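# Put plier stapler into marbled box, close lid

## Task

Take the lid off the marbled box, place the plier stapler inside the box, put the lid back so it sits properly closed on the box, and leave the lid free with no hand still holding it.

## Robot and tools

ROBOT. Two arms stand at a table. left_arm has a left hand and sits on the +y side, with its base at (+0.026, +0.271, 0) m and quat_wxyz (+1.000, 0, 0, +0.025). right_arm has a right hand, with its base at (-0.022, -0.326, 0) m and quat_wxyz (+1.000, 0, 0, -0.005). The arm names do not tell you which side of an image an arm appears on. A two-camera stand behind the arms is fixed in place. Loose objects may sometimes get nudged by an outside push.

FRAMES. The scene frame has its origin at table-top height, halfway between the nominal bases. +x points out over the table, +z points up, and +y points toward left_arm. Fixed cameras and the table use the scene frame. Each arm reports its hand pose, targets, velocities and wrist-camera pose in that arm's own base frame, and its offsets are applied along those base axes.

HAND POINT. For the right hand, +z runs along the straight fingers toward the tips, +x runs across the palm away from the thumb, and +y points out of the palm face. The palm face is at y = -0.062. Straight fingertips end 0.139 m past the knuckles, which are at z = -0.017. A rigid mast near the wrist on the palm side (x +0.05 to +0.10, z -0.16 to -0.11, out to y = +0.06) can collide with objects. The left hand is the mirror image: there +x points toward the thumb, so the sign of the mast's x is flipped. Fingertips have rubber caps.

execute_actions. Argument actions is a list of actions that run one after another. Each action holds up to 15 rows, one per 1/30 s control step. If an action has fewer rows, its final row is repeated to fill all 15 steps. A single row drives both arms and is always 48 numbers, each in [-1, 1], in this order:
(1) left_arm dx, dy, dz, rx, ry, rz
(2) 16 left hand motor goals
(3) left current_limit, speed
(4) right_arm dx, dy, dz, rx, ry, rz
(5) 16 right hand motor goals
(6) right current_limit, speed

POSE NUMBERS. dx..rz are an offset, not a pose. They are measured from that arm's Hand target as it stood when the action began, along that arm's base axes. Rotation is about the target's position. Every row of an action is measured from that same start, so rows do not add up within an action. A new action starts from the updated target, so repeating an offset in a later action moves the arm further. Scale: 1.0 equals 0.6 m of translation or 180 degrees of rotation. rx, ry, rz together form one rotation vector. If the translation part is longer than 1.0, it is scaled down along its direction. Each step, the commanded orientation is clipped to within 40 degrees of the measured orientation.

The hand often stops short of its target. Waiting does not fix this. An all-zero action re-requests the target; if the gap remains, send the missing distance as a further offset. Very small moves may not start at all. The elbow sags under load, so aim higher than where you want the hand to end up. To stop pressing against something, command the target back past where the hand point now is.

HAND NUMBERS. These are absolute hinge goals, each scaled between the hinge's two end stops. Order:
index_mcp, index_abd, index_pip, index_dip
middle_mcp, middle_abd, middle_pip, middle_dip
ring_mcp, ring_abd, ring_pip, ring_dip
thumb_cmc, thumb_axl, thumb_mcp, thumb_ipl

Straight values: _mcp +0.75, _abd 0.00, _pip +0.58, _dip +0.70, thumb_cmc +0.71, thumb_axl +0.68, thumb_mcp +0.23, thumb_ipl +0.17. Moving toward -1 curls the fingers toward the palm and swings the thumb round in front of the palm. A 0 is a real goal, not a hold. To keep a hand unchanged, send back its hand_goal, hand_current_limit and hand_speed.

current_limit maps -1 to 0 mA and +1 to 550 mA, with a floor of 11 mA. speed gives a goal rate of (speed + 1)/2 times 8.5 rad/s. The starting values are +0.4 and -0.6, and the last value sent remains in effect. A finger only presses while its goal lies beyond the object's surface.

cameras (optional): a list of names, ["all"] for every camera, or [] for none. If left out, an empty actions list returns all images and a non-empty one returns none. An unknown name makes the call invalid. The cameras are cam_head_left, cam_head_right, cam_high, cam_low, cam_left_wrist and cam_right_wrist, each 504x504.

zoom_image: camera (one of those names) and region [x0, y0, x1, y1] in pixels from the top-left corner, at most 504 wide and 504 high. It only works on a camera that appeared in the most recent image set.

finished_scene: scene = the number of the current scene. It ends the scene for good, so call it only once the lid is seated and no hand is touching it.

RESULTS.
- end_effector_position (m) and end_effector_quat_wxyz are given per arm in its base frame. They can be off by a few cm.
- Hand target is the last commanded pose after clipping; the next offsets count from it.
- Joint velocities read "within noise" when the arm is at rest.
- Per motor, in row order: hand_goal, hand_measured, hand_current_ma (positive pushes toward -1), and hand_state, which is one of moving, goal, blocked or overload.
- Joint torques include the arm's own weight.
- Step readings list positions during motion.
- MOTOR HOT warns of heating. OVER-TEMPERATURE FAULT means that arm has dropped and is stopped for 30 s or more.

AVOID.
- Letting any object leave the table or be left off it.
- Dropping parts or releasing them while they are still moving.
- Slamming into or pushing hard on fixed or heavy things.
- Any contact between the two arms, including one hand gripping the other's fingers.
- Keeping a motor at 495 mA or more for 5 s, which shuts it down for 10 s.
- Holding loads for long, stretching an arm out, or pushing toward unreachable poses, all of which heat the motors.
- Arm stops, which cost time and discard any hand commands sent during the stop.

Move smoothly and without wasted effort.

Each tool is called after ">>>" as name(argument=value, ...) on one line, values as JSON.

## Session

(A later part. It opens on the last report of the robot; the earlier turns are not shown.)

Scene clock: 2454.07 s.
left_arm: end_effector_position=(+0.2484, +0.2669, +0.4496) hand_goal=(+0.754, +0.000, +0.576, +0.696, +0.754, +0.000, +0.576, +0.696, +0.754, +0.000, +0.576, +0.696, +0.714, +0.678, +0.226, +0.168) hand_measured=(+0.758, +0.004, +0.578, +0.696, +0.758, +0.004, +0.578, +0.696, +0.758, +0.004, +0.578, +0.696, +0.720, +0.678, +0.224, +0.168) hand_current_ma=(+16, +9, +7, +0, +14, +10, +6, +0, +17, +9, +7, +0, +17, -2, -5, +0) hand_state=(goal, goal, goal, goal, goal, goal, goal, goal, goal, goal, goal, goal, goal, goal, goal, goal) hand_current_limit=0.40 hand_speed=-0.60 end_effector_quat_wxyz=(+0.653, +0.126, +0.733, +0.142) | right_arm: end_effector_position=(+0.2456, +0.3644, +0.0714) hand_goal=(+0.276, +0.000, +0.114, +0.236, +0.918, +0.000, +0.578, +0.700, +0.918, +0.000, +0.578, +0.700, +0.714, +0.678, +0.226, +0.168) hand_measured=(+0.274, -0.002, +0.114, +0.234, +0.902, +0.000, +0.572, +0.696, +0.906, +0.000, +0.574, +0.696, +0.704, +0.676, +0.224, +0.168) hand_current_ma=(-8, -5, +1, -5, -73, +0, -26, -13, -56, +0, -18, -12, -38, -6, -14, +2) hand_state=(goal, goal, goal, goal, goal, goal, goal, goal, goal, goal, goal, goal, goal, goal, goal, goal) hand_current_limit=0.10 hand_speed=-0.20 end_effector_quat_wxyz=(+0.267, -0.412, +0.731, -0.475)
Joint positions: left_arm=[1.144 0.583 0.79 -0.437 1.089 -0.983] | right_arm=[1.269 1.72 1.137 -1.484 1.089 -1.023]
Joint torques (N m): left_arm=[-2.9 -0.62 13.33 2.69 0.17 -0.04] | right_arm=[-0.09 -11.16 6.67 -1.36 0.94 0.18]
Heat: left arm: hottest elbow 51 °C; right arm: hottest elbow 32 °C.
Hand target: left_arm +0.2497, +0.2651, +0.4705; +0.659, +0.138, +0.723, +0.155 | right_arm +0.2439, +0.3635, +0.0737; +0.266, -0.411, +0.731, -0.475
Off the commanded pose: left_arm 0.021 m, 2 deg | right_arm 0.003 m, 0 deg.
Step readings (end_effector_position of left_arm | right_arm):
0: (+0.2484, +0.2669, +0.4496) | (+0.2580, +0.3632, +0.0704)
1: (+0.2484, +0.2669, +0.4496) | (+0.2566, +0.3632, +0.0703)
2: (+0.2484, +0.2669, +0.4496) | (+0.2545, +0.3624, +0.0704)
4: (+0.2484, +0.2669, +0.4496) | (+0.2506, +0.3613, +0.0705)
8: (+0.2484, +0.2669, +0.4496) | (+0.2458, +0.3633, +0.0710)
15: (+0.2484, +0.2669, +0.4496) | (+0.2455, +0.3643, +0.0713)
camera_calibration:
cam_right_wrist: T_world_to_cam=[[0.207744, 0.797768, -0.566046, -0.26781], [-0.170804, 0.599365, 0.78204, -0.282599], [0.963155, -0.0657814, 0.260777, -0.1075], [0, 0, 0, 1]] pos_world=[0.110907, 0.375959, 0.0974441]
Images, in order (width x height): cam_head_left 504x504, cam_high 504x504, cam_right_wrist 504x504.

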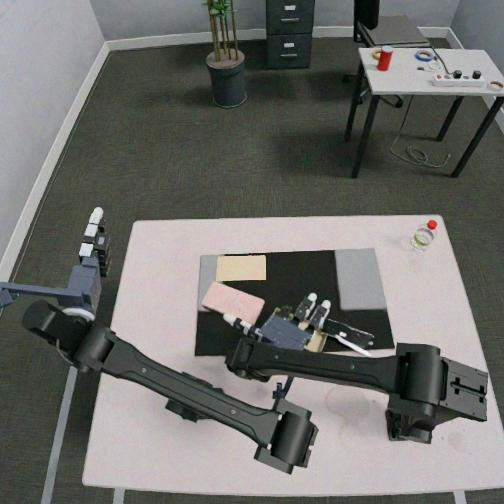

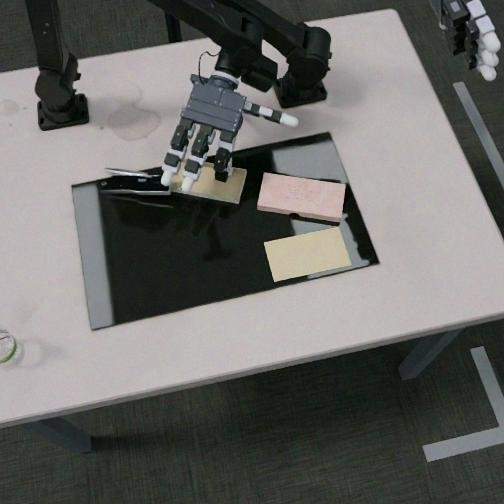

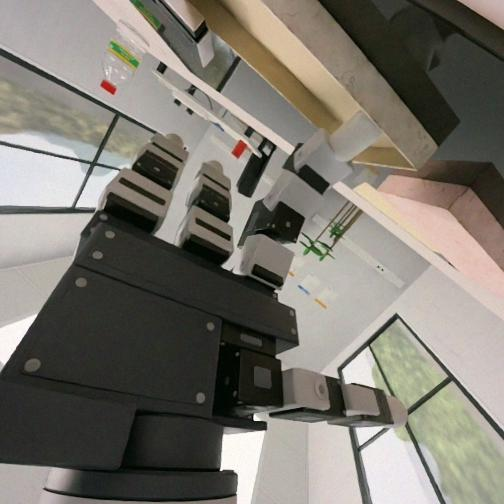

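>>> execute_actions(actions=[[[0,0,0,0,0,0,0.754,0,0.576,0.696,0.754,0,0.576,0.696,0.754,0,0.576,0.696,0.714,0.678,0.226,0.168,0.4,-0.6,0.025,-0.01,0.03,0,0,0,0.276,0,0.113,0.236,0.918,0,0.578,0.7,0.918,0,0.578,0.7,0.714,0.678,0.226,0.168,0.1,-0.2]],[[0,0,0,0,0,0,0.754,0,0.576,0.696,0.754,0,0.576,0.696,0.754,0,0.576,0.696,0.714,0.678,0.226,0.168,0.4,-0.6,0.04,-0.01,0.12,0,0,0,0.46,0,-0.25,0.28,0.918,0,0.578,0.7,0.918,0,0.578,0.7,0.714,0.678,0.226,0.168,0.2,-0.2]],[[0,0,0,0,0,0,0.754,0,0.576,0.696,0.754,0,0.576,0.696,0.754,0,0.576,0.696,0.714,0.678,0.226,0.168,0.4,-0.6,0.05,-0.16,0.02,0,0,0,0.46,0,-0.25,0.28,0.918,0,0.578,0.7,0.918,0,0.578,0.7,0.3,0.678,0.226,0.168,0.2,-0.2]],[[0,0,0,0,0,0,0.754,0,0.576,0.696,0.754,0,0.576,0.696,0.754,0,0.576,0.696,0.714,0.678,0.226,0.168,0.4,-0.6,0.02,-0.2,0.02,0,0,0,0.46,0,-0.25,0.28,0.918,0,0.578,0.7,0.918,0,0.578,0.7,-0.5,0.678,0.1,0.17,0.2,-0.2]]], cameras=["cam_high","cam_low","cam_head_left","cam_head_right"])

>>> zoom_image(camera="cam_high", region=[90, 140, 250, 220])

>>> zoom_image(camera="cam_low", region=[210, 215, 320, 285])

>>> zoom_image(camera="cam_head_left", region=[260, 280, 400, 370])

Scene clock: 2500.93 s.
left_arm: end_effector_position=(+0.2484, +0.2669, +0.4496) hand_goal=(+0.754, +0.000, +0.576, +0.696, +0.754, +0.000, +0.576, +0.696, +0.754, +0.000, +0.576, +0.696, +0.714, +0.678, +0.226, +0.168) hand_measured=(+0.758, +0.004, +0.578, +0.696, +0.758, +0.004, +0.578, +0.696, +0.758, +0.004, +0.578, +0.696, +0.720, +0.678, +0.224, +0.168) hand_current_ma=(+16, +9, +7, +0, +14, +10, +6, +0, +17, +9, +7, +0, +17, -2, -5, +0) hand_state=(goal, goal, goal, goal, goal, goal, goal, goal, goal, goal, goal, goal, goal, goal, goal, goal) hand_current_limit=0.40 hand_speed=-0.60 end_effector_quat_wxyz=(+0.653, +0.126, +0.733, +0.142) | right_arm: end_effector_position=(+0.3224, +0.1317, +0.1876) hand_goal=(+0.460, +0.000, -0.250, +0.280, +0.918, +0.000, +0.578, +0.700, +0.918, +0.000, +0.578, +0.700, -0.500, +0.678, +0.100, +0.170) hand_measured=(+0.452, +0.002, -0.248, +0.278, +0.902, +0.000, +0.572, +0.696, +0.906, +0.000, +0.574, +0.696, -0.500, +0.676, +0.100, +0.170) hand_current_ma=(-30, +4, +5, -9, -67, +2, -24, -13, -53, +2, -17, -12, +3, -6, -4, -4) hand_state=(goal, goal, goal, goal, goal, goal, goal, goal, goal, goal, goal, goal, goal, goal, goal, goal) hand_current_limit=0.20 hand_speed=-0.20 end_effector_quat_wxyz=(+0.249, -0.388, +0.743, -0.484)
Joint positions: left_arm=[1.144 0.583 0.79 -0.437 1.089 -0.983] | right_arm=[0.728 0.995 0.775 -0.882 1.097 -2.095]
Joint torques (N m): left_arm=[-3.08 -0.5 13.12 2.51 0.15 -0.02] | right_arm=[0.32 -3.72 9.52 1.44 1.02 0.04]
Heat: left arm: hottest elbow 51 °C; right arm: hottest elbow 31 °C.
Hand target: left_arm +0.2497, +0.2651, +0.4705; +0.659, +0.138, +0.723, +0.155 | right_arm +0.3249, +0.1355, +0.1875; +0.266, -0.411, +0.731, -0.475
Off the commanded pose: left_arm 0.021 m, 2 deg | right_arm 0.005 m, 4 deg.
joint sent to its limit (right arm) — joint 6 (wrist roll), lower limit. The joint targets are off in orientation, not in position.
Step readings (end_effector_position of left_arm | right_arm):
0: (+0.2484, +0.2669, +0.4496) | (+0.2456, +0.3644, +0.0714)
1: (+0.2484, +0.2669, +0.4496) | (+0.2465, +0.3637, +0.0726)
2: (+0.2484, +0.2669, +0.4496) | (+0.2475, +0.3628, +0.0737)
4: (+0.2484, +0.2669, +0.4496) | (+0.2514, +0.3598, +0.0782)
8: (+0.2484, +0.2669, +0.4496) | (+0.2574, +0.3554, +0.0863)
15: (+0.2484, +0.2669, +0.4496) | (+0.2579, +0.3542, +0.0875)
16: (+0.2484, +0.2669, +0.4496) | (+0.2594, +0.3529, +0.0925)
17: (+0.2484, +0.2669, +0.4496) | (+0.2598, +0.3489, +0.0968)
19: (+0.2484, +0.2669, +0.4496) | (+0.2669, +0.3434, +0.1157)
23: (+0.2484, +0.2669, +0.4496) | (+0.2821, +0.3440, +0.1547)
30: (+0.2484, +0.2669, +0.4496) | (+0.2835, +0.3455, +0.1621)
31: (+0.2484, +0.2669, +0.4496) | (+0.2862, +0.3374, +0.1592)
32: (+0.2484, +0.2669, +0.4496) | (+0.2908, +0.3300, +0.1589)
34: (+0.2484, +0.2669, +0.4496) | (+0.2961, +0.2903, +0.1547)
38: (+0.2484, +0.2669, +0.4496) | (+0.3165, +0.2447, +0.1712)
45: (+0.2484, +0.2669, +0.4496) | (+0.3162, +0.2538, +0.1808)
46: (+0.2484, +0.2669, +0.4496) | (+0.3153, +0.2448, +0.1763)
47: (+0.2484, +0.2669, +0.4496) | (+0.3175, +0.2356, +0.1746)
49: (+0.2484, +0.2669, +0.4496) | (+0.3170, +0.1857, +0.1682)
53: (+0.2484, +0.2669, +0.4496) | (+0.3244, +0.1260, +0.1815)
60: (+0.2484, +0.2669, +0.4496) | (+0.3242, +0.1329, +0.1902)
Images, in order (width x height): cam_head_left 504x504, cam_head_right 504x504, cam_high 504x504, cam_low 504x504.

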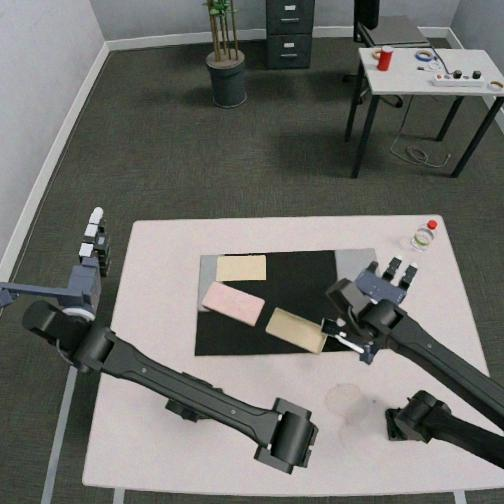

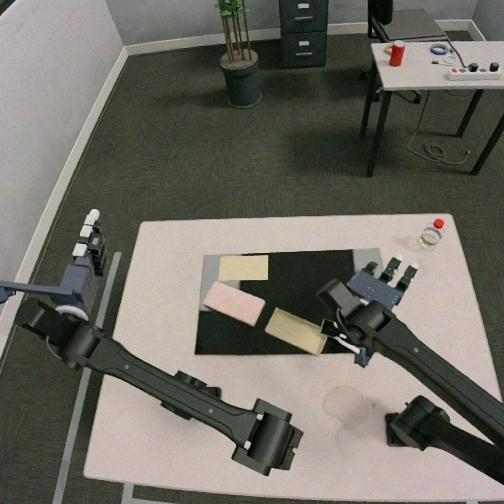

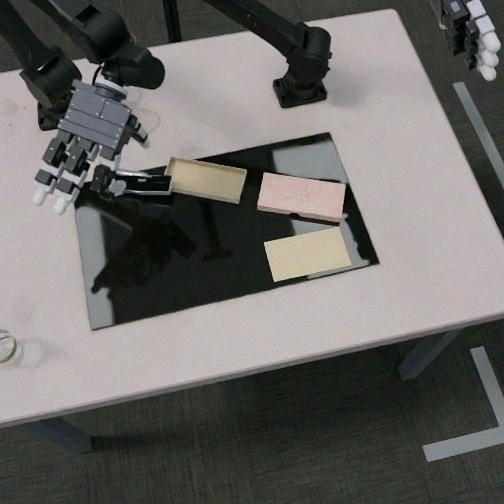

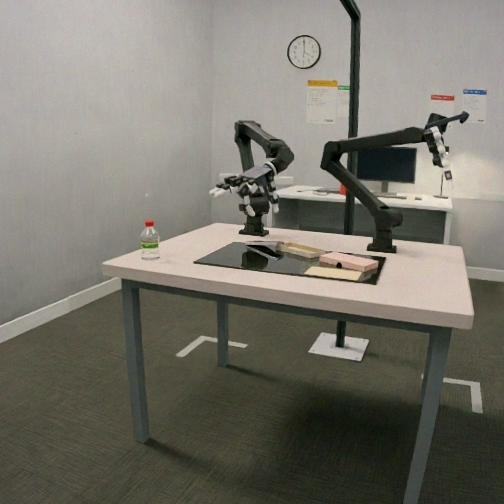

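Scaled by 3.150.

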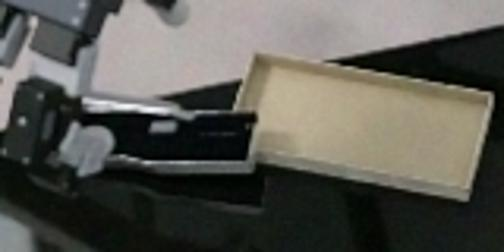

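Scaled by 4.582.

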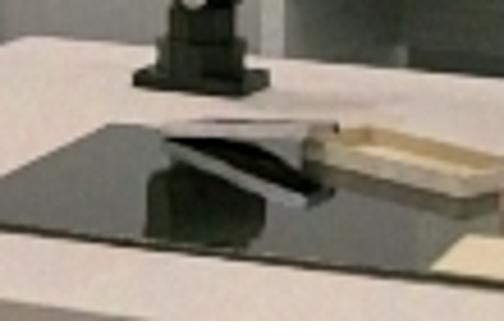

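Scaled by 3.600.

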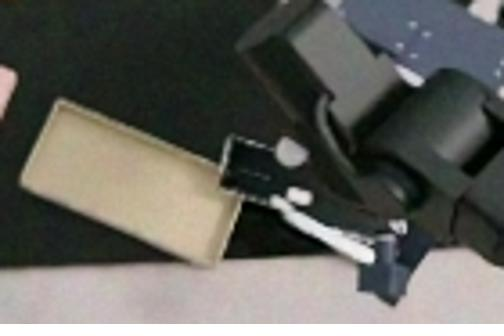

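>>> execute_actions(actions=[[[0,0,0,0,0,0,0.754,0,0.576,0.696,0.754,0,0.576,0.696,0.754,0,0.576,0.696,0.714,0.678,0.226,0.168,0.4,-0.6,-0.03,0.078,-0.08,0,0,0,0.46,0,-0.25,0.28,0.918,0,0.578,0.7,0.918,0,0.578,0.7,-0.615,0.678,-0.05,0.17,0.2,-0.3]]], cameras=["cam_high","cam_right_wrist","cam_low"])

>>> zoom_image(camera="cam_high", region=[60, 120, 260, 240])

>>> zoom_image(camera="cam_right_wrist", region=[254, 0, 504, 250])

Scene clock: 2581.33 s.
left_arm: end_effector_position=(+0.2484, +0.2669, +0.4496) hand_goal=(+0.754, +0.000, +0.576, +0.696, +0.754, +0.000, +0.576, +0.696, +0.754, +0.000, +0.576, +0.696, +0.714, +0.678, +0.226, +0.168) hand_measured=(+0.758, +0.004, +0.578, +0.696, +0.758, +0.004, +0.578, +0.696, +0.758, +0.004, +0.578, +0.696, +0.720, +0.678, +0.224, +0.168) hand_current_ma=(+16, +9, +7, +0, +14, +10, +6, +0, +17, +9, +7, +0, +17, -2, -5, +0) hand_state=(goal, goal, goal, goal, goal, goal, goal, goal, goal, goal, goal, goal, goal, goal, goal, goal) hand_current_limit=0.40 hand_speed=-0.60 end_effector_quat_wxyz=(+0.653, +0.126, +0.733, +0.142) | right_arm: end_effector_position=(+0.3028, +0.1810, +0.1324) hand_goal=(+0.460, +0.000, -0.250, +0.280, +0.918, +0.000, +0.578, +0.700, +0.918, +0.000, +0.578, +0.700, -0.614, +0.678, -0.050, +0.170) hand_measured=(+0.454, +0.002, -0.248, +0.278, +0.908, +0.000, +0.574, +0.696, +0.910, +0.000, +0.574, +0.696, -0.610, +0.676, -0.048, +0.170) hand_current_ma=(-21, +4, +5, -9, -44, +1, -18, -12, -36, +1, -13, -11, +13, -6, +11, -4) hand_state=(goal, goal, goal, goal, goal, goal, goal, goal, goal, goal, goal, goal, goal, goal, goal, goal) hand_current_limit=0.20 hand_speed=-0.30 end_effector_quat_wxyz=(+0.258, -0.421, +0.727, -0.477)
Joint positions: left_arm=[1.144 0.583 0.79 -0.437 1.089 -0.983] | right_arm=[0.884 1.131 0.729 -0.873 1.126 -1.925]
Joint torques (N m): left_arm=[-3.08 -0.21 13.18 2.62 0.22 -0.01] | right_arm=[-0.67 -5.66 9.4 0.27 1.26 0.12]
Heat: left arm: hottest elbow 51 °C; right arm: hottest elbow 31 °C.
Hand target: left_arm +0.2497, +0.2651, +0.4705; +0.659, +0.138, +0.723, +0.155 | right_arm +0.3069, +0.1823, +0.1397; +0.266, -0.411, +0.731, -0.475
Off the commanded pose: left_arm 0.021 m, 2 deg | right_arm 0.008 m, 2 deg.
Step readings (end_effector_position of left_arm | right_arm):
0: (+0.2484, +0.2669, +0.4496) | (+0.3223, +0.1316, +0.1876)
1: (+0.2484, +0.2669, +0.4496) | (+0.3210, +0.1341, +0.1837)
2: (+0.2484, +0.2669, +0.4496) | (+0.3204, +0.1387, +0.1809)
4: (+0.2484, +0.2669, +0.4496) | (+0.3091, +0.1591, +0.1640)
8: (+0.2484, +0.2669, +0.4496) | (+0.2983, +0.1814, +0.1343)
15: (+0.2484, +0.2669, +0.4496) | (+0.3022, +0.1805, +0.1322)
camera_calibration:
cam_right_wrist: T_world_to_cam=[[0.190927, 0.78836, -0.584838, -0.0895675], [-0.162723, 0.612975, 0.773164, -0.214352], [0.968023, -0.0524509, 0.245318, -0.192446], [0, 0, 0, 1]] pos_world=[0.168513, 0.19191, 0.160557]
Images, in order (width x height): cam_high 504x504, cam_low 504x504, cam_right_wrist 504x504.

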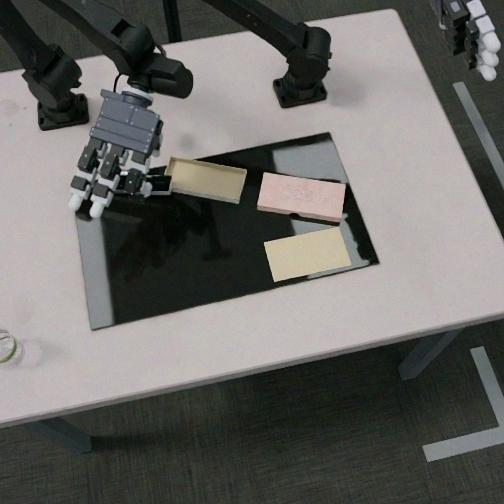

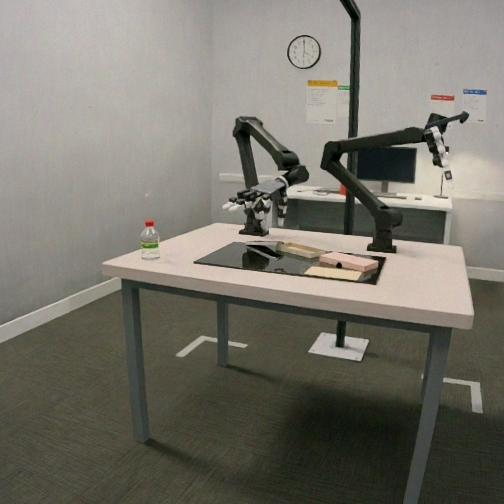

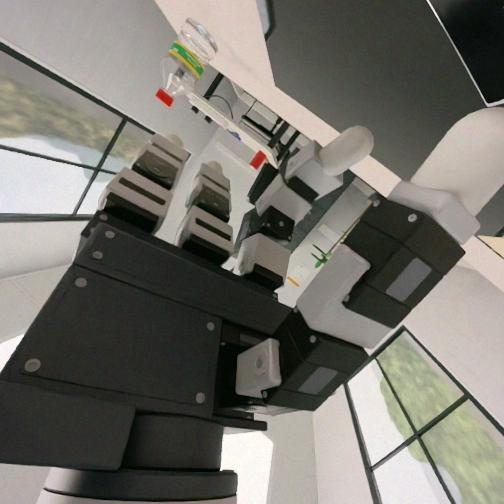

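Scaled by 2.520.

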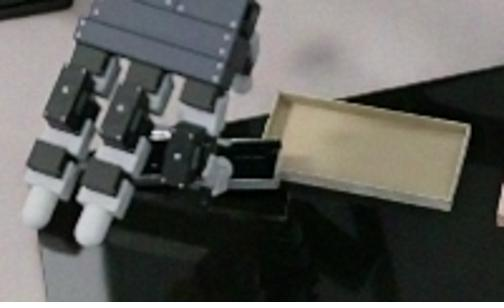

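Scaled by 2.016.

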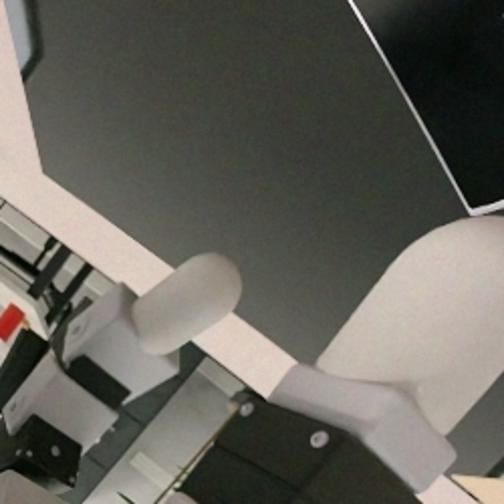

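>>> execute_actions(actions=[[[0,0,0,0,0,0,0.754,0,0.576,0.696,0.754,0,0.576,0.696,0.754,0,0.576,0.696,0.714,0.678,0.226,0.168,0.4,-0.6,0,0,-0.06,0,0,0,0.46,0,-0.25,0.28,0.918,0,0.578,0.7,0.918,0,0.578,0.7,-0.615,0.678,-0.05,0.17,0.2,-0.3]]], cameras=["cam_high","cam_right_wrist","cam_low"])

>>> zoom_image(camera="cam_high", region=[60, 120, 260, 240])

>>> zoom_image(camera="cam_right_wrist", region=[254, 0, 504, 250])

Scene clock: 2596.90 s.
left_arm: end_effector_position=(+0.2484, +0.2669, +0.4496) hand_goal=(+0.754, +0.000, +0.576, +0.696, +0.754, +0.000, +0.576, +0.696, +0.754, +0.000, +0.576, +0.696, +0.714, +0.678, +0.226, +0.168) hand_measured=(+0.758, +0.004, +0.578, +0.696, +0.758, +0.004, +0.578, +0.696, +0.758, +0.004, +0.578, +0.696, +0.720, +0.678, +0.224, +0.168) hand_current_ma=(+16, +9, +7, +0, +14, +10, +6, +0, +17, +9, +7, +0, +17, -2, -5, +0) hand_state=(goal, goal, goal, goal, goal, goal, goal, goal, goal, goal, goal, goal, goal, goal, goal, goal) hand_current_limit=0.40 hand_speed=-0.60 end_effector_quat_wxyz=(+0.653, +0.126, +0.733, +0.142) | right_arm: end_effector_position=(+0.3020, +0.1795, +0.1004) hand_goal=(+0.460, +0.000, -0.250, +0.280, +0.918, +0.000, +0.578, +0.700, +0.918, +0.000, +0.578, +0.700, -0.614, +0.678, -0.050, +0.170) hand_measured=(+0.454, +0.002, -0.248, +0.278, +0.908, +0.000, +0.574, +0.696, +0.910, +0.000, +0.574, +0.696, -0.612, +0.676, -0.048, +0.170) hand_current_ma=(-21, +3, +5, -9, -44, +1, -18, -12, -36, +1, -13, -11, +8, -6, +10, -4) hand_state=(goal, goal, goal, goal, goal, goal, goal, goal, goal, goal, goal, goal, goal, goal, goal, goal) hand_current_limit=0.20 hand_speed=-0.30 end_effector_quat_wxyz=(+0.259, -0.419, +0.727, -0.478)
Joint positions: left_arm=[1.144 0.583 0.79 -0.437 1.089 -0.983] | right_arm=[0.884 1.175 0.667 -0.773 1.129 -1.916]
Joint torques (N m): left_arm=[-2.14 -0.62 13.23 2.47 0.15 0.02] | right_arm=[-0.73 -5.13 8.61 1.03 1.19 0.08]
Heat: left arm: hottest elbow 51 °C; right arm: hottest elbow 32 °C.
Hand target: left_arm +0.2497, +0.2651, +0.4705; +0.659, +0.138, +0.723, +0.155 | right_arm +0.3069, +0.1823, +0.1037; +0.266, -0.411, +0.731, -0.475
Off the commanded pose: left_arm 0.021 m, 2 deg | right_arm 0.007 m, 1 deg.
Step readings (end_effector_position of left_arm | right_arm):
0: (+0.2484, +0.2669, +0.4496) | (+0.3028, +0.1811, +0.1324)
1: (+0.2484, +0.2669, +0.4496) | (+0.3030, +0.1807, +0.1298)
2: (+0.2484, +0.2669, +0.4496) | (+0.3053, +0.1827, +0.1274)
4: (+0.2484, +0.2669, +0.4496) | (+0.3046, +0.1819, +0.1174)
8: (+0.2484, +0.2669, +0.4496) | (+0.3011, +0.1783, +0.1010)
15: (+0.2484, +0.2669, +0.4496) | (+0.3020, +0.1795, +0.1004)
camera_calibration:
cam_right_wrist: T_world_to_cam=[[0.195901, 0.788148, -0.583476, -0.108451], [-0.162374, 0.612863, 0.773326, -0.188969], [0.967087, -0.0567544, 0.248035, -0.183081], [0, 0, 0, 1]] pos_world=[0.167617, 0.190897, 0.128267]
Images, in order (width x height): cam_high 504x504, cam_low 504x504, cam_right_wrist 504x504.

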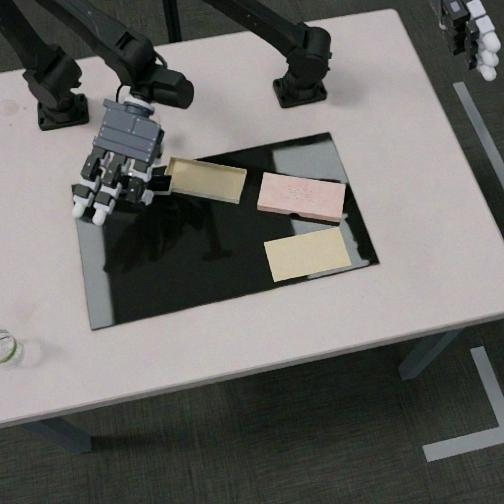

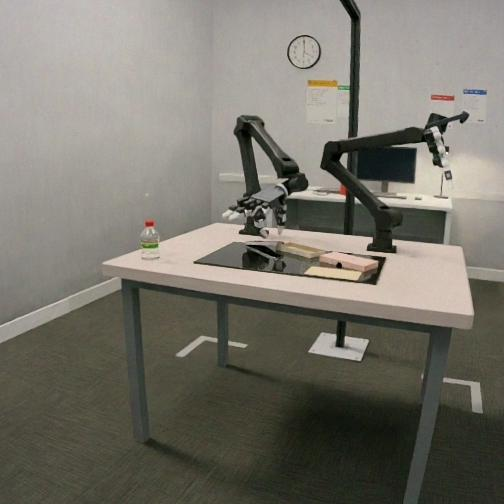

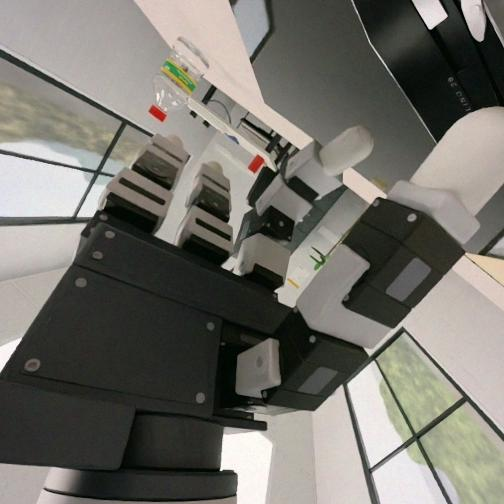

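Scaled by 2.520.

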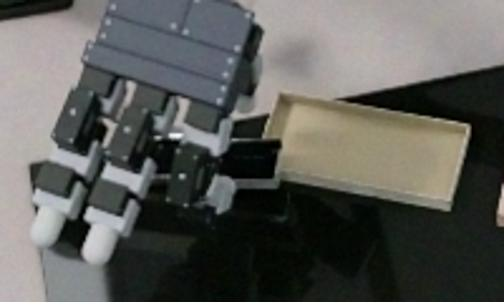

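Scaled by 2.016.

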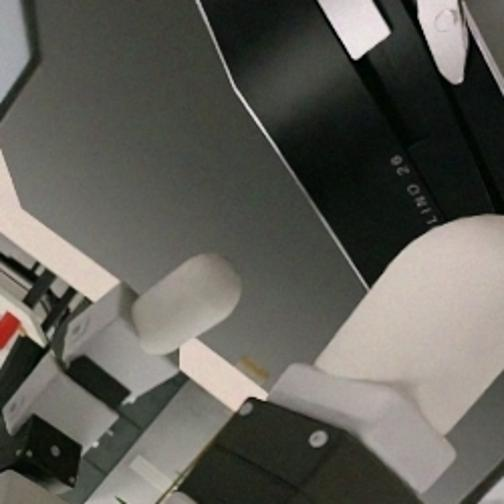

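>>> execute_actions(actions=[[[0,0,0,0,0,0,0.754,0,0.576,0.696,0.754,0,0.576,0.696,0.754,0,0.576,0.696,0.714,0.678,0.226,0.168,0.4,-0.6,0,0,-0.035,0,0,0,0.46,0,-0.25,0.28,0.918,0,0.578,0.7,0.918,0,0.578,0.7,-0.615,0.678,-0.05,0.17,0.2,-0.3]],[[0,0,0,0,0,0,0.754,0,0.576,0.696,0.754,0,0.576,0.696,0.754,0,0.576,0.696,0.714,0.678,0.226,0.168,0.4,-0.6,0,0,-0.028,0,0,0,0.46,0,-0.25,0.28,0.918,0,0.578,0.7,0.918,0,0.578,0.7,-0.615,0.678,-0.05,0.17,0.2,-0.3]]], cameras=["cam_high","cam_right_wrist"])

>>> zoom_image(camera="cam_high", region=[100, 130, 220, 230])

>>> zoom_image(camera="cam_right_wrist", region=[254, 0, 504, 250])

Scene clock: 2613.43 s.
left_arm: end_effector_position=(+0.2484, +0.2669, +0.4496) hand_goal=(+0.754, +0.000, +0.576, +0.696, +0.754, +0.000, +0.576, +0.696, +0.754, +0.000, +0.576, +0.696, +0.714, +0.678, +0.226, +0.168) hand_measured=(+0.758, +0.004, +0.578, +0.696, +0.758, +0.004, +0.578, +0.696, +0.758, +0.004, +0.578, +0.696, +0.720, +0.678, +0.224, +0.168) hand_current_ma=(+16, +9, +7, +0, +14, +10, +6, +0, +17, +9, +7, +0, +17, -2, -5, +0) hand_state=(goal, goal, goal, goal, goal, goal, goal, goal, goal, goal, goal, goal, goal, goal, goal, goal) hand_current_limit=0.40 hand_speed=-0.60 end_effector_quat_wxyz=(+0.653, +0.126, +0.733, +0.142) | right_arm: end_effector_position=(+0.3036, +0.1812, +0.0660) hand_goal=(+0.460, +0.000, -0.250, +0.280, +0.918, +0.000, +0.578, +0.700, +0.918, +0.000, +0.578, +0.700, -0.614, +0.678, -0.050, +0.170) hand_measured=(+0.454, +0.002, -0.248, +0.278, +0.908, +0.000, +0.574, +0.696, +0.910, +0.000, +0.574, +0.696, -0.612, +0.676, -0.048, +0.170) hand_current_ma=(-22, +3, +5, -9, -44, +1, -18, -12, -36, +1, -13, -11, +4, -6, +10, -4) hand_state=(goal, goal, goal, goal, goal, goal, goal, goal, goal, goal, goal, goal, goal, goal, goal, goal) hand_current_limit=0.20 hand_speed=-0.30 end_effector_quat_wxyz=(+0.263, -0.416, +0.729, -0.477)
Joint positions: left_arm=[1.144 0.583 0.79 -0.437 1.089 -0.983] | right_arm=[0.884 1.243 0.611 -0.64 1.13 -1.915]
Joint torques (N m): left_arm=[-3.08 -0.73 13.3 2.47 0.15 0.02] | right_arm=[-0.79 -5.36 7.61 1.02 1.09 0.08]
Heat: left arm: hottest elbow 51 °C; right arm: hottest elbow 31 °C.
Hand target: left_arm +0.2497, +0.2651, +0.4705; +0.659, +0.138, +0.723, +0.155 | right_arm +0.3069, +0.1823, +0.0659; +0.266, -0.411, +0.731, -0.475
Off the commanded pose: left_arm 0.021 m, 2 deg | right_arm 0.004 m, 1 deg.
Step readings (end_effector_position of left_arm | right_arm):
0: (+0.2484, +0.2669, +0.4496) | (+0.3020, +0.1795, +0.1004)
1: (+0.2484, +0.2669, +0.4496) | (+0.3023, +0.1796, +0.0990)
2: (+0.2484, +0.2669, +0.4496) | (+0.3041, +0.1816, +0.0975)
4: (+0.2484, +0.2669, +0.4496) | (+0.3046, +0.1821, +0.0918)
8: (+0.2484, +0.2669, +0.4496) | (+0.3028, +0.1802, +0.0824)
15: (+0.2484, +0.2669, +0.4496) | (+0.3034, +0.1809, +0.0823)
16: (+0.2484, +0.2669, +0.4496) | (+0.3035, +0.1810, +0.0811)
17: (+0.2484, +0.2669, +0.4496) | (+0.3049, +0.1825, +0.0797)
19: (+0.2484, +0.2669, +0.4496) | (+0.3051, +0.1827, +0.0744)
23: (+0.2484, +0.2669, +0.4496) | (+0.3032, +0.1806, +0.0661)
30: (+0.2484, +0.2669, +0.4496) | (+0.3036, +0.1812, +0.0660)
camera_calibration:
cam_right_wrist: T_world_to_cam=[[0.200943, 0.792348, -0.576026, -0.132981], [-0.167458, 0.607149, 0.776742, -0.160709], [0.965184, -0.0596203, 0.254687, -0.175407], [0, 0, 0, 1]] pos_world=[0.169109, 0.192484, 0.0929028]
Images, in order (width x height): cam_high 504x504, cam_right_wrist 504x504.

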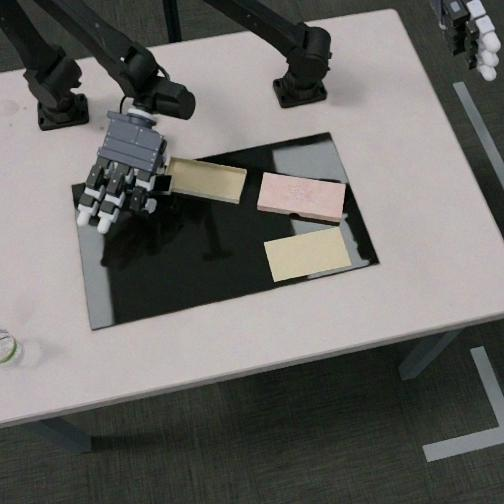

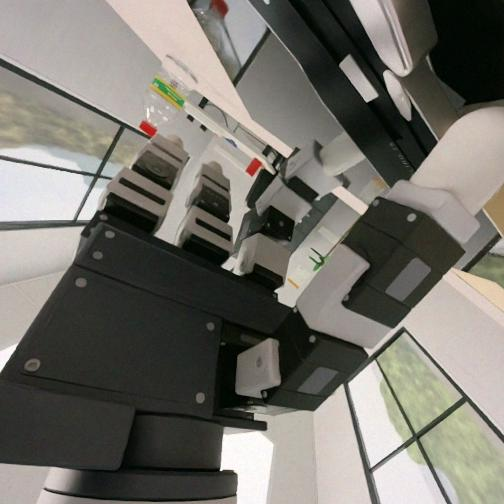

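Scaled by 4.200.

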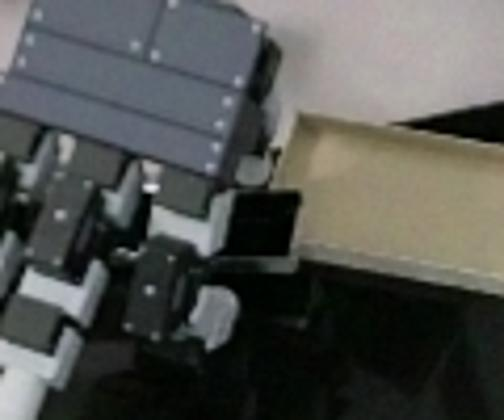

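Scaled by 2.016.

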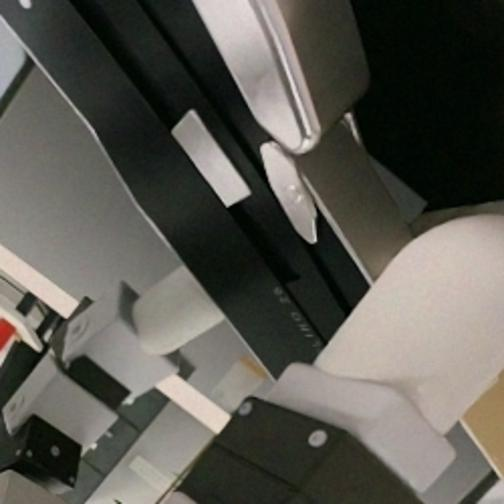

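>>> execute_actions(actions=[[[0,0,0,0,0,0,0.754,0,0.576,0.696,0.754,0,0.576,0.696,0.754,0,0.576,0.696,0.714,0.678,0.226,0.168,0.4,-0.6,0,0,0,0,0,0,0.4,0,-0.29,0.25,0.918,0,0.578,0.7,0.918,0,0.578,0.7,-0.615,0.678,-0.13,0.17,0.1,-0.7]],[[0,0,0,0,0,0,0.754,0,0.576,0.696,0.754,0,0.576,0.696,0.754,0,0.576,0.696,0.714,0.678,0.226,0.168,0.4,-0.6,0,0,0,0,0,0,0.34,0,-0.31,0.23,0.918,0,0.578,0.7,0.918,0,0.578,0.7,-0.615,0.678,-0.19,0.17,0.1,-0.7]]], cameras=["cam_right_wrist"])

>>> zoom_image(camera="cam_right_wrist", region=[254, 0, 504, 250])

Scene clock: 2627.10 s.
left_arm: end_effector_position=(+0.2484, +0.2669, +0.4496) hand_goal=(+0.754, +0.000, +0.576, +0.696, +0.754, +0.000, +0.576, +0.696, +0.754, +0.000, +0.576, +0.696, +0.714, +0.678, +0.226, +0.168) hand_measured=(+0.758, +0.004, +0.578, +0.696, +0.758, +0.004, +0.578, +0.696, +0.758, +0.004, +0.578, +0.696, +0.720, +0.678, +0.224, +0.168) hand_current_ma=(+16, +9, +7, +0, +14, +10, +6, +0, +17, +9, +7, +0, +17, -2, -5, +0) hand_state=(goal, goal, goal, goal, goal, goal, goal, goal, goal, goal, goal, goal, goal, goal, goal, goal) hand_current_limit=0.40 hand_speed=-0.60 end_effector_quat_wxyz=(+0.653, +0.126, +0.733, +0.142) | right_arm: end_effector_position=(+0.3034, +0.1814, +0.0658) hand_goal=(+0.340, +0.000, -0.310, +0.230, +0.918, +0.000, +0.578, +0.700, +0.918, +0.000, +0.578, +0.700, -0.614, +0.678, -0.190, +0.170) hand_measured=(+0.396, +0.002, -0.284, +0.250, +0.908, +0.000, +0.574, +0.696, +0.910, +0.000, +0.574, +0.696, -0.612, +0.678, -0.102, +0.180) hand_current_ma=(+263, +3, +115, +82, -44, +1, -18, -12, -36, +1, -13, -11, +4, -3, +303, +51) hand_state=(blocked, goal, blocked, goal, goal, goal, goal, goal, goal, goal, goal, goal, goal, goal, blocked, goal) hand_current_limit=0.10 hand_speed=-0.70 end_effector_quat_wxyz=(+0.263, -0.416, +0.729, -0.476)
Joint positions: left_arm=[1.144 0.583 0.79 -0.437 1.089 -0.983] | right_arm=[0.884 1.243 0.611 -0.64 1.128 -1.915]
Joint torques (N m): left_arm=[-2.55 -0.03 13.24 2.61 0.2 0.01] | right_arm=[-0.85 -5.25 7.64 1.03 1.19 0.07]
Heat: left arm: hottest elbow 51 °C; right arm: hottest elbow 31 °C.
Hand target: left_arm +0.2497, +0.2651, +0.4705; +0.659, +0.138, +0.723, +0.155 | right_arm +0.3069, +0.1823, +0.0659; +0.266, -0.411, +0.731, -0.475
Off the commanded pose: left_arm 0.021 m, 2 deg | right_arm 0.004 m, 1 deg.
Step readings (end_effector_position of left_arm | right_arm):
0: (+0.2484, +0.2669, +0.4496) | (+0.3036, +0.1812, +0.0660)
1: (+0.2484, +0.2669, +0.4496) | (+0.3036, +0.1812, +0.0660)
2: (+0.2484, +0.2669, +0.4496) | (+0.3036, +0.1812, +0.0660)
4: (+0.2484, +0.2669, +0.4496) | (+0.3034, +0.1814, +0.0658)
8: (+0.2484, +0.2669, +0.4496) | (+0.3034, +0.1814, +0.0658)
15: (+0.2484, +0.2669, +0.4496) | (+0.3034, +0.1814, +0.0658)
16: (+0.2484, +0.2669, +0.4496) | (+0.3034, +0.1814, +0.0658)
17: (+0.2484, +0.2669, +0.4496) | (+0.3034, +0.1814, +0.0658)
19: (+0.2484, +0.2669, +0.4496) | (+0.3034, +0.1814, +0.0658)
23: (+0.2484, +0.2669, +0.4496) | (+0.3034, +0.1814, +0.0658)
30: (+0.2484, +0.2669, +0.4496) | (+0.3034, +0.1814, +0.0658)
camera_calibration:
cam_right_wrist: T_world_to_cam=[[0.199666, 0.793113, -0.575417, -0.133146], [-0.166758, 0.606179, 0.777649, -0.160801], [0.96557, -0.0593142, 0.253292, -0.175171], [0, 0, 0, 1]] pos_world=[0.16891, 0.192684, 0.0928014]
Images, in order (width x height): cam_right_wrist 504x504.

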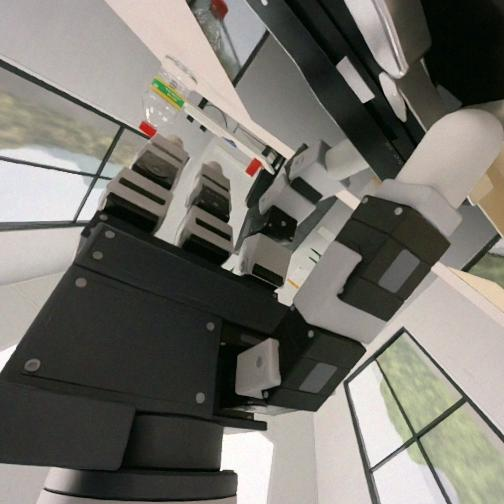

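Scaled by 2.016.

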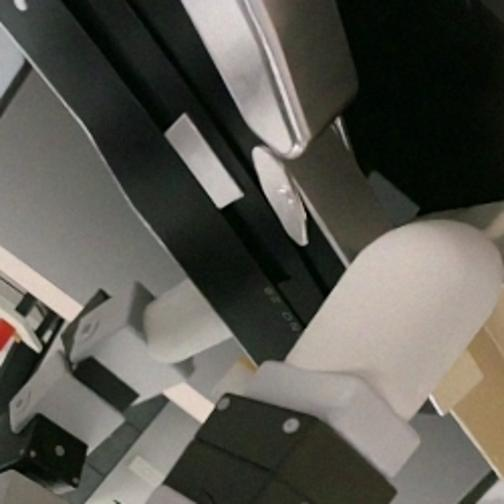

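>>> execute_actions(actions=[[[0,0,0,0,0,0,0.754,0,0.576,0.696,0.754,0,0.576,0.696,0.754,0,0.576,0.696,0.714,0.678,0.226,0.168,0.4,-0.6,0,0,0,0,0,0,0.2,0,-0.35,0.18,0.918,0,0.578,0.7,0.918,0,0.578,0.7,-0.615,0.678,-0.34,0.13,0.72,-0.7]],[[0,0,0,0,0,0,0.754,0,0.576,0.696,0.754,0,0.576,0.696,0.754,0,0.576,0.696,0.714,0.678,0.226,0.168,0.4,-0.6,0,0,0.03,0,0,0,0.2,0,-0.35,0.18,0.918,0,0.578,0.7,0.918,0,0.578,0.7,-0.615,0.678,-0.34,0.13,0.72,-0.7]],[[0,0,0,0,0,0,0.754,0,0.576,0.696,0.754,0,0.576,0.696,0.754,0,0.576,0.696,0.714,0.678,0.226,0.168,0.4,-0.6,0,0,0.025,0,0,0,0.2,0,-0.35,0.18,0.918,0,0.578,0.7,0.918,0,0.578,0.7,-0.615,0.678,-0.34,0.13,0.72,-0.7]]], cameras=["cam_high","cam_right_wrist","cam_low"])

>>> zoom_image(camera="cam_high", region=[60, 120, 260, 240])

>>> zoom_image(camera="cam_right_wrist", region=[254, 0, 504, 250])

>>> zoom_image(camera="cam_low", region=[210, 215, 320, 285])

Scene clock: 2651.47 s.
left_arm: end_effector_position=(+0.2484, +0.2669, +0.4496) hand_goal=(+0.754, +0.000, +0.576, +0.696, +0.754, +0.000, +0.576, +0.696, +0.754, +0.000, +0.576, +0.696, +0.714, +0.678, +0.226, +0.168) hand_measured=(+0.758, +0.004, +0.578, +0.696, +0.758, +0.004, +0.578, +0.696, +0.758, +0.004, +0.578, +0.696, +0.720, +0.678, +0.224, +0.168) hand_current_ma=(+16, +9, +7, +0, +14, +10, +6, +0, +17, +9, +7, +0, +17, -2, -5, +0) hand_state=(goal, goal, goal, goal, goal, goal, goal, goal, goal, goal, goal, goal, goal, goal, goal, goal) hand_current_limit=0.40 hand_speed=-0.60 end_effector_quat_wxyz=(+0.653, +0.126, +0.733, +0.142) | right_arm: end_effector_position=(+0.2964, +0.1728, +0.0824) hand_goal=(+0.200, +0.000, -0.350, +0.180, +0.918, +0.000, +0.578, +0.700, +0.918, +0.000, +0.578, +0.700, -0.614, +0.678, -0.340, +0.130) hand_measured=(+0.218, +0.004, -0.342, +0.182, +0.908, +0.000, +0.574, +0.696, +0.910, +0.000, +0.574, +0.696, -0.616, +0.676, -0.254, +0.144) hand_current_ma=(+79, +12, +33, +4, -44, +1, -18, -12, -37, +1, -13, -11, -8, -6, +473, +78) hand_state=(goal, goal, goal, goal, goal, goal, goal, goal, goal, goal, goal, goal, goal, goal, blocked, goal) hand_current_limit=0.72 hand_speed=-0.70 end_effector_quat_wxyz=(+0.254, -0.422, +0.727, -0.479)
Joint positions: left_arm=[1.144 0.583 0.79 -0.437 1.089 -0.983] | right_arm=[0.884 1.187 0.624 -0.73 1.127 -1.915]
Joint torques (N m): left_arm=[-2.49 -0.21 13.09 2.43 0.16 -0.04] | right_arm=[-0.5 -5.6 11.34 0.03 1.24 0.03]
Heat: left arm: hottest elbow 51 °C; right arm: hottest elbow 31 °C.
Hand target: left_arm +0.2497, +0.2651, +0.4705; +0.659, +0.138, +0.723, +0.155 | right_arm +0.3069, +0.1824, +0.0989; +0.266, -0.411, +0.731, -0.475
Off the commanded pose: left_arm 0.021 m, 2 deg | right_arm 0.022 m, 2 deg.
Step readings (end_effector_position of left_arm | right_arm):
0: (+0.2484, +0.2669, +0.4496) | (+0.3034, +0.1814, +0.0658)
1: (+0.2484, +0.2669, +0.4496) | (+0.3034, +0.1814, +0.0658)
2: (+0.2484, +0.2669, +0.4496) | (+0.3034, +0.1814, +0.0658)
4: (+0.2484, +0.2669, +0.4496) | (+0.3034, +0.1814, +0.0658)
8: (+0.2484, +0.2669, +0.4496) | (+0.3034, +0.1814, +0.0658)
15: (+0.2484, +0.2669, +0.4496) | (+0.3034, +0.1814, +0.0658)
16: (+0.2484, +0.2669, +0.4496) | (+0.3028, +0.1807, +0.0659)
17: (+0.2484, +0.2669, +0.4496) | (+0.3014, +0.1794, +0.0661)
19: (+0.2484, +0.2669, +0.4496) | (+0.2997, +0.1774, +0.0677)
23: (+0.2484, +0.2669, +0.4496) | (+0.2988, +0.1762, +0.0698)
30: (+0.2484, +0.2669, +0.4496) | (+0.2987, +0.1761, +0.0697)
31: (+0.2484, +0.2669, +0.4496) | (+0.2981, +0.1755, +0.0702)
32: (+0.2484, +0.2669, +0.4496) | (+0.2967, +0.1740, +0.0710)
34: (+0.2484, +0.2669, +0.4496) | (+0.2948, +0.1717, +0.0738)
38: (+0.2484, +0.2669, +0.4496) | (+0.2950, +0.1713, +0.0799)
45: (+0.2484, +0.2669, +0.4496) | (+0.2964, +0.1729, +0.0824)
camera_calibration:
cam_right_wrist: T_world_to_cam=[[0.19185, 0.783885, -0.590524, -0.11007], [-0.155785, 0.618395, 0.770271, -0.174502], [0.968981, -0.0557815, 0.240757, -0.173685], [0, 0, 0, 1]] pos_world=[0.16223, 0.184504, 0.111231]
Images, in order (width x height): cam_high 504x504, cam_low 504x504, cam_right_wrist 504x504.

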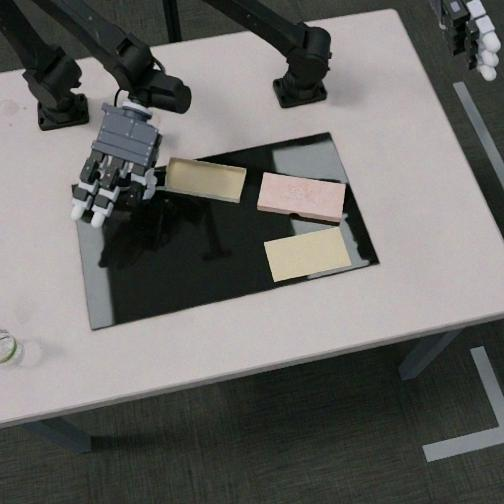

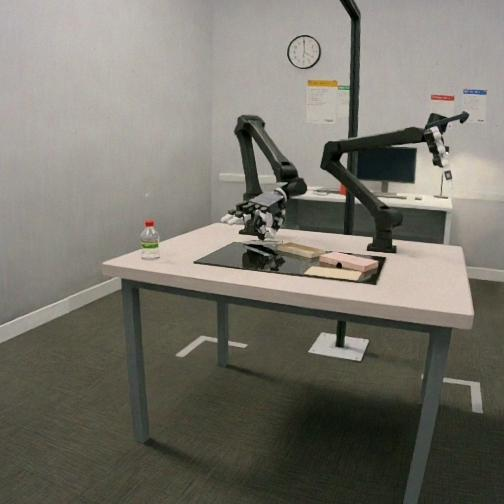

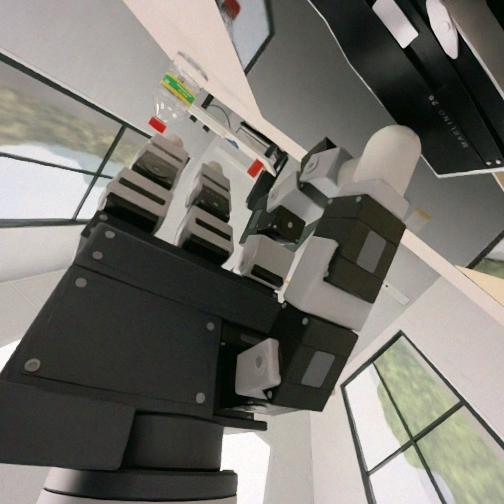

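Scaled by 2.520.

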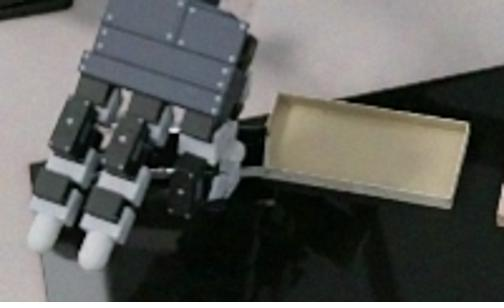

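Scaled by 2.016.

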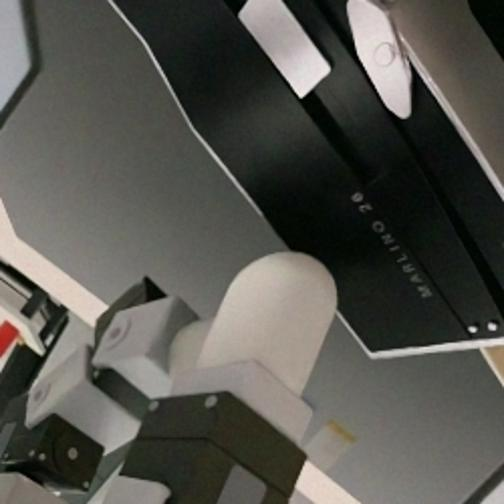

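Scaled by 4.582.

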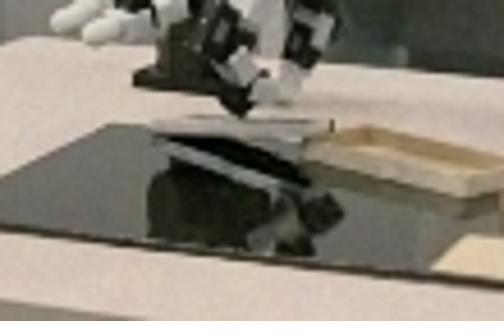

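>>> execute_actions(actions=[[[0,0,0,0,0,0,0.754,0,0.576,0.696,0.754,0,0.576,0.696,0.754,0,0.576,0.696,0.714,0.678,0.226,0.168,0.4,-0.6,0,0,0.08,0,0,0,0.46,0,-0.25,0.28,0.918,0,0.578,0.7,0.918,0,0.578,0.7,-0.615,0.678,-0.05,0.17,0.2,-0.3]],[[0,0,0,0,0,0,0.754,0,0.576,0.696,0.754,0,0.576,0.696,0.754,0,0.576,0.696,0.714,0.678,0.226,0.168,0.4,-0.6,0.04,-0.12,0.06,0,0,0,0.46,0,-0.25,0.28,0.918,0,0.578,0.7,0.918,0,0.578,0.7,-0.615,0.678,-0.05,0.17,0.2,-0.3]]], cameras=["cam_high","cam_low","cam_head_left"])

>>> zoom_image(camera="cam_high", region=[90, 140, 250, 220])

>>> zoom_image(camera="cam_low", region=[230, 225, 310, 275])

>>> zoom_image(camera="cam_head_left", region=[260, 280, 400, 370])

Scene clock: 2670.27 s.
left_arm: end_effector_position=(+0.2484, +0.2669, +0.4496) hand_goal=(+0.754, +0.000, +0.576, +0.696, +0.754, +0.000, +0.576, +0.696, +0.754, +0.000, +0.576, +0.696, +0.714, +0.678, +0.226, +0.168) hand_measured=(+0.758, +0.004, +0.578, +0.696, +0.758, +0.004, +0.578, +0.696, +0.758, +0.004, +0.578, +0.696, +0.720, +0.678, +0.224, +0.168) hand_current_ma=(+16, +9, +7, +0, +14, +10, +6, +0, +17, +9, +7, +0, +17, -2, -5, +0) hand_state=(goal, goal, goal, goal, goal, goal, goal, goal, goal, goal, goal, goal, goal, goal, goal, goal) hand_current_limit=0.40 hand_speed=-0.60 end_effector_quat_wxyz=(+0.653, +0.126, +0.733, +0.142) | right_arm: end_effector_position=(+0.3212, +0.1020, +0.1692) hand_goal=(+0.460, +0.000, -0.250, +0.280, +0.918, +0.000, +0.578, +0.700, +0.918, +0.000, +0.578, +0.700, -0.614, +0.678, -0.050, +0.170) hand_measured=(+0.454, +0.002, -0.252, +0.278, +0.904, +0.002, +0.574, +0.696, +0.906, +0.002, +0.574, +0.696, -0.614, +0.676, -0.050, +0.168) hand_current_ma=(-25, +7, -6, -9, -61, +3, -18, -12, -52, +3, -13, -11, +1, -5, +0, -6) hand_state=(goal, goal, goal, goal, goal, goal, goal, goal, goal, goal, goal, goal, goal, goal, goal, goal) hand_current_limit=0.20 hand_speed=-0.30 end_effector_quat_wxyz=(+0.223, -0.368, +0.754, -0.496)
Joint positions: left_arm=[1.144 0.583 0.79 -0.437 1.089 -0.983] | right_arm=[0.662 0.985 0.724 -0.862 1.102 -2.095]
Joint torques (N m): left_arm=[-2.49 -0.38 13.22 2.65 0.15 -0.03] | right_arm=[0.09 -3.84 12.23 0.88 1.05 0]
Heat: left arm: hottest elbow 51 °C; right arm: hottest elbow 31 °C.
Hand target: left_arm +0.2497, +0.2651, +0.4705; +0.659, +0.138, +0.723, +0.155 | right_arm +0.3309, +0.1104, +0.1829; +0.266, -0.411, +0.731, -0.475
Off the commanded pose: left_arm 0.021 m, 2 deg | right_arm 0.019 m, 8 deg.
joint sent to its limit (right arm) — joint 6 (wrist roll), lower limit. The joint targets are off in orientation, not in position.
Step readings (end_effector_position of left_arm | right_arm):
0: (+0.2484, +0.2669, +0.4496) | (+0.2964, +0.1728, +0.0824)
1: (+0.2484, +0.2669, +0.4496) | (+0.2962, +0.1728, +0.0857)
2: (+0.2484, +0.2669, +0.4496) | (+0.2930, +0.1693, +0.0893)
4: (+0.2484, +0.2669, +0.4496) | (+0.2931, +0.1689, +0.1049)
8: (+0.2484, +0.2669, +0.4496) | (+0.3007, +0.1759, +0.1357)
15: (+0.2484, +0.2669, +0.4496) | (+0.3011, +0.1762, +0.1387)
16: (+0.2484, +0.2669, +0.4496) | (+0.3024, +0.1726, +0.1406)
17: (+0.2484, +0.2669, +0.4496) | (+0.3057, +0.1647, +0.1431)
19: (+0.2484, +0.2669, +0.4496) | (+0.3167, +0.1348, +0.1568)
23: (+0.2484, +0.2669, +0.4496) | (+0.3249, +0.0964, +0.1750)
30: (+0.2484, +0.2669, +0.4496) | (+0.3216, +0.1022, +0.1694)
Images, in order (width x height): cam_head_left 504x504, cam_high 504x504, cam_low 504x504.

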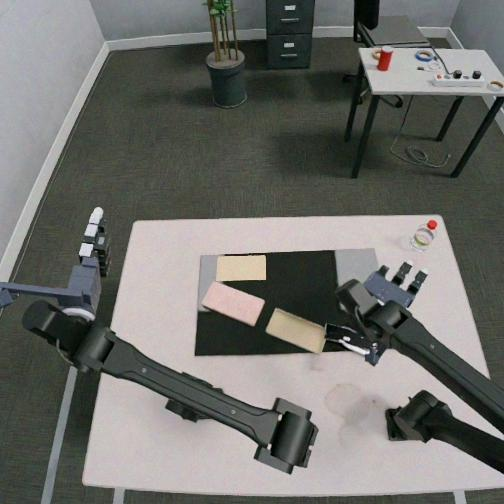

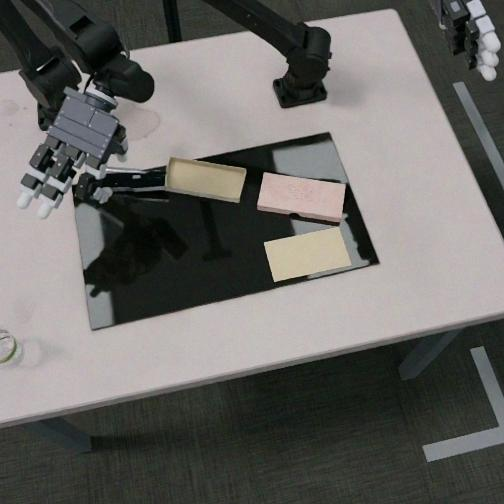

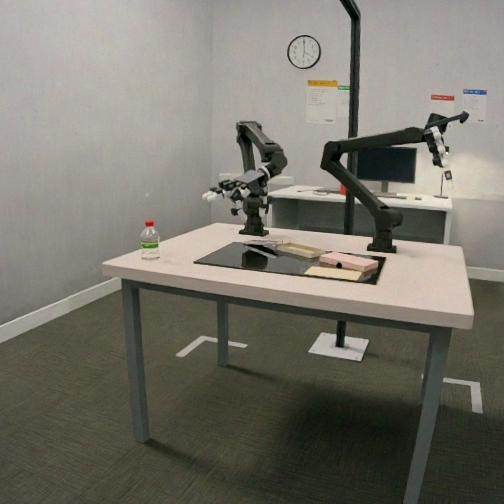

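Scaled by 3.150.

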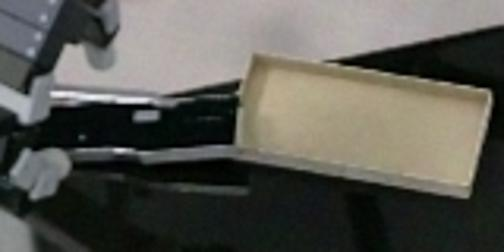

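Scaled by 6.300.

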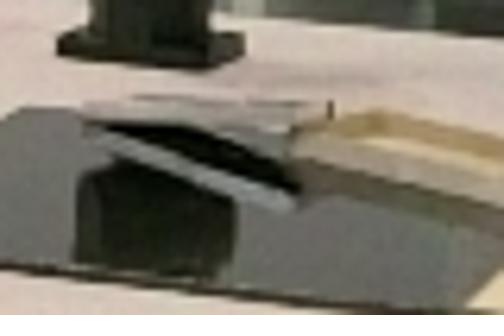

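Scaled by 3.600.

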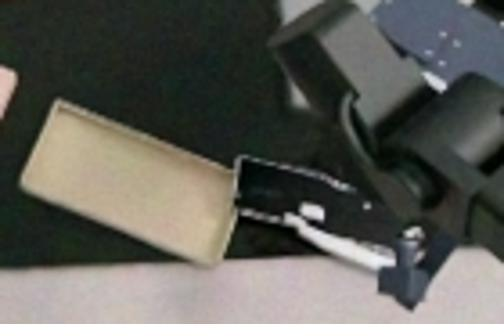

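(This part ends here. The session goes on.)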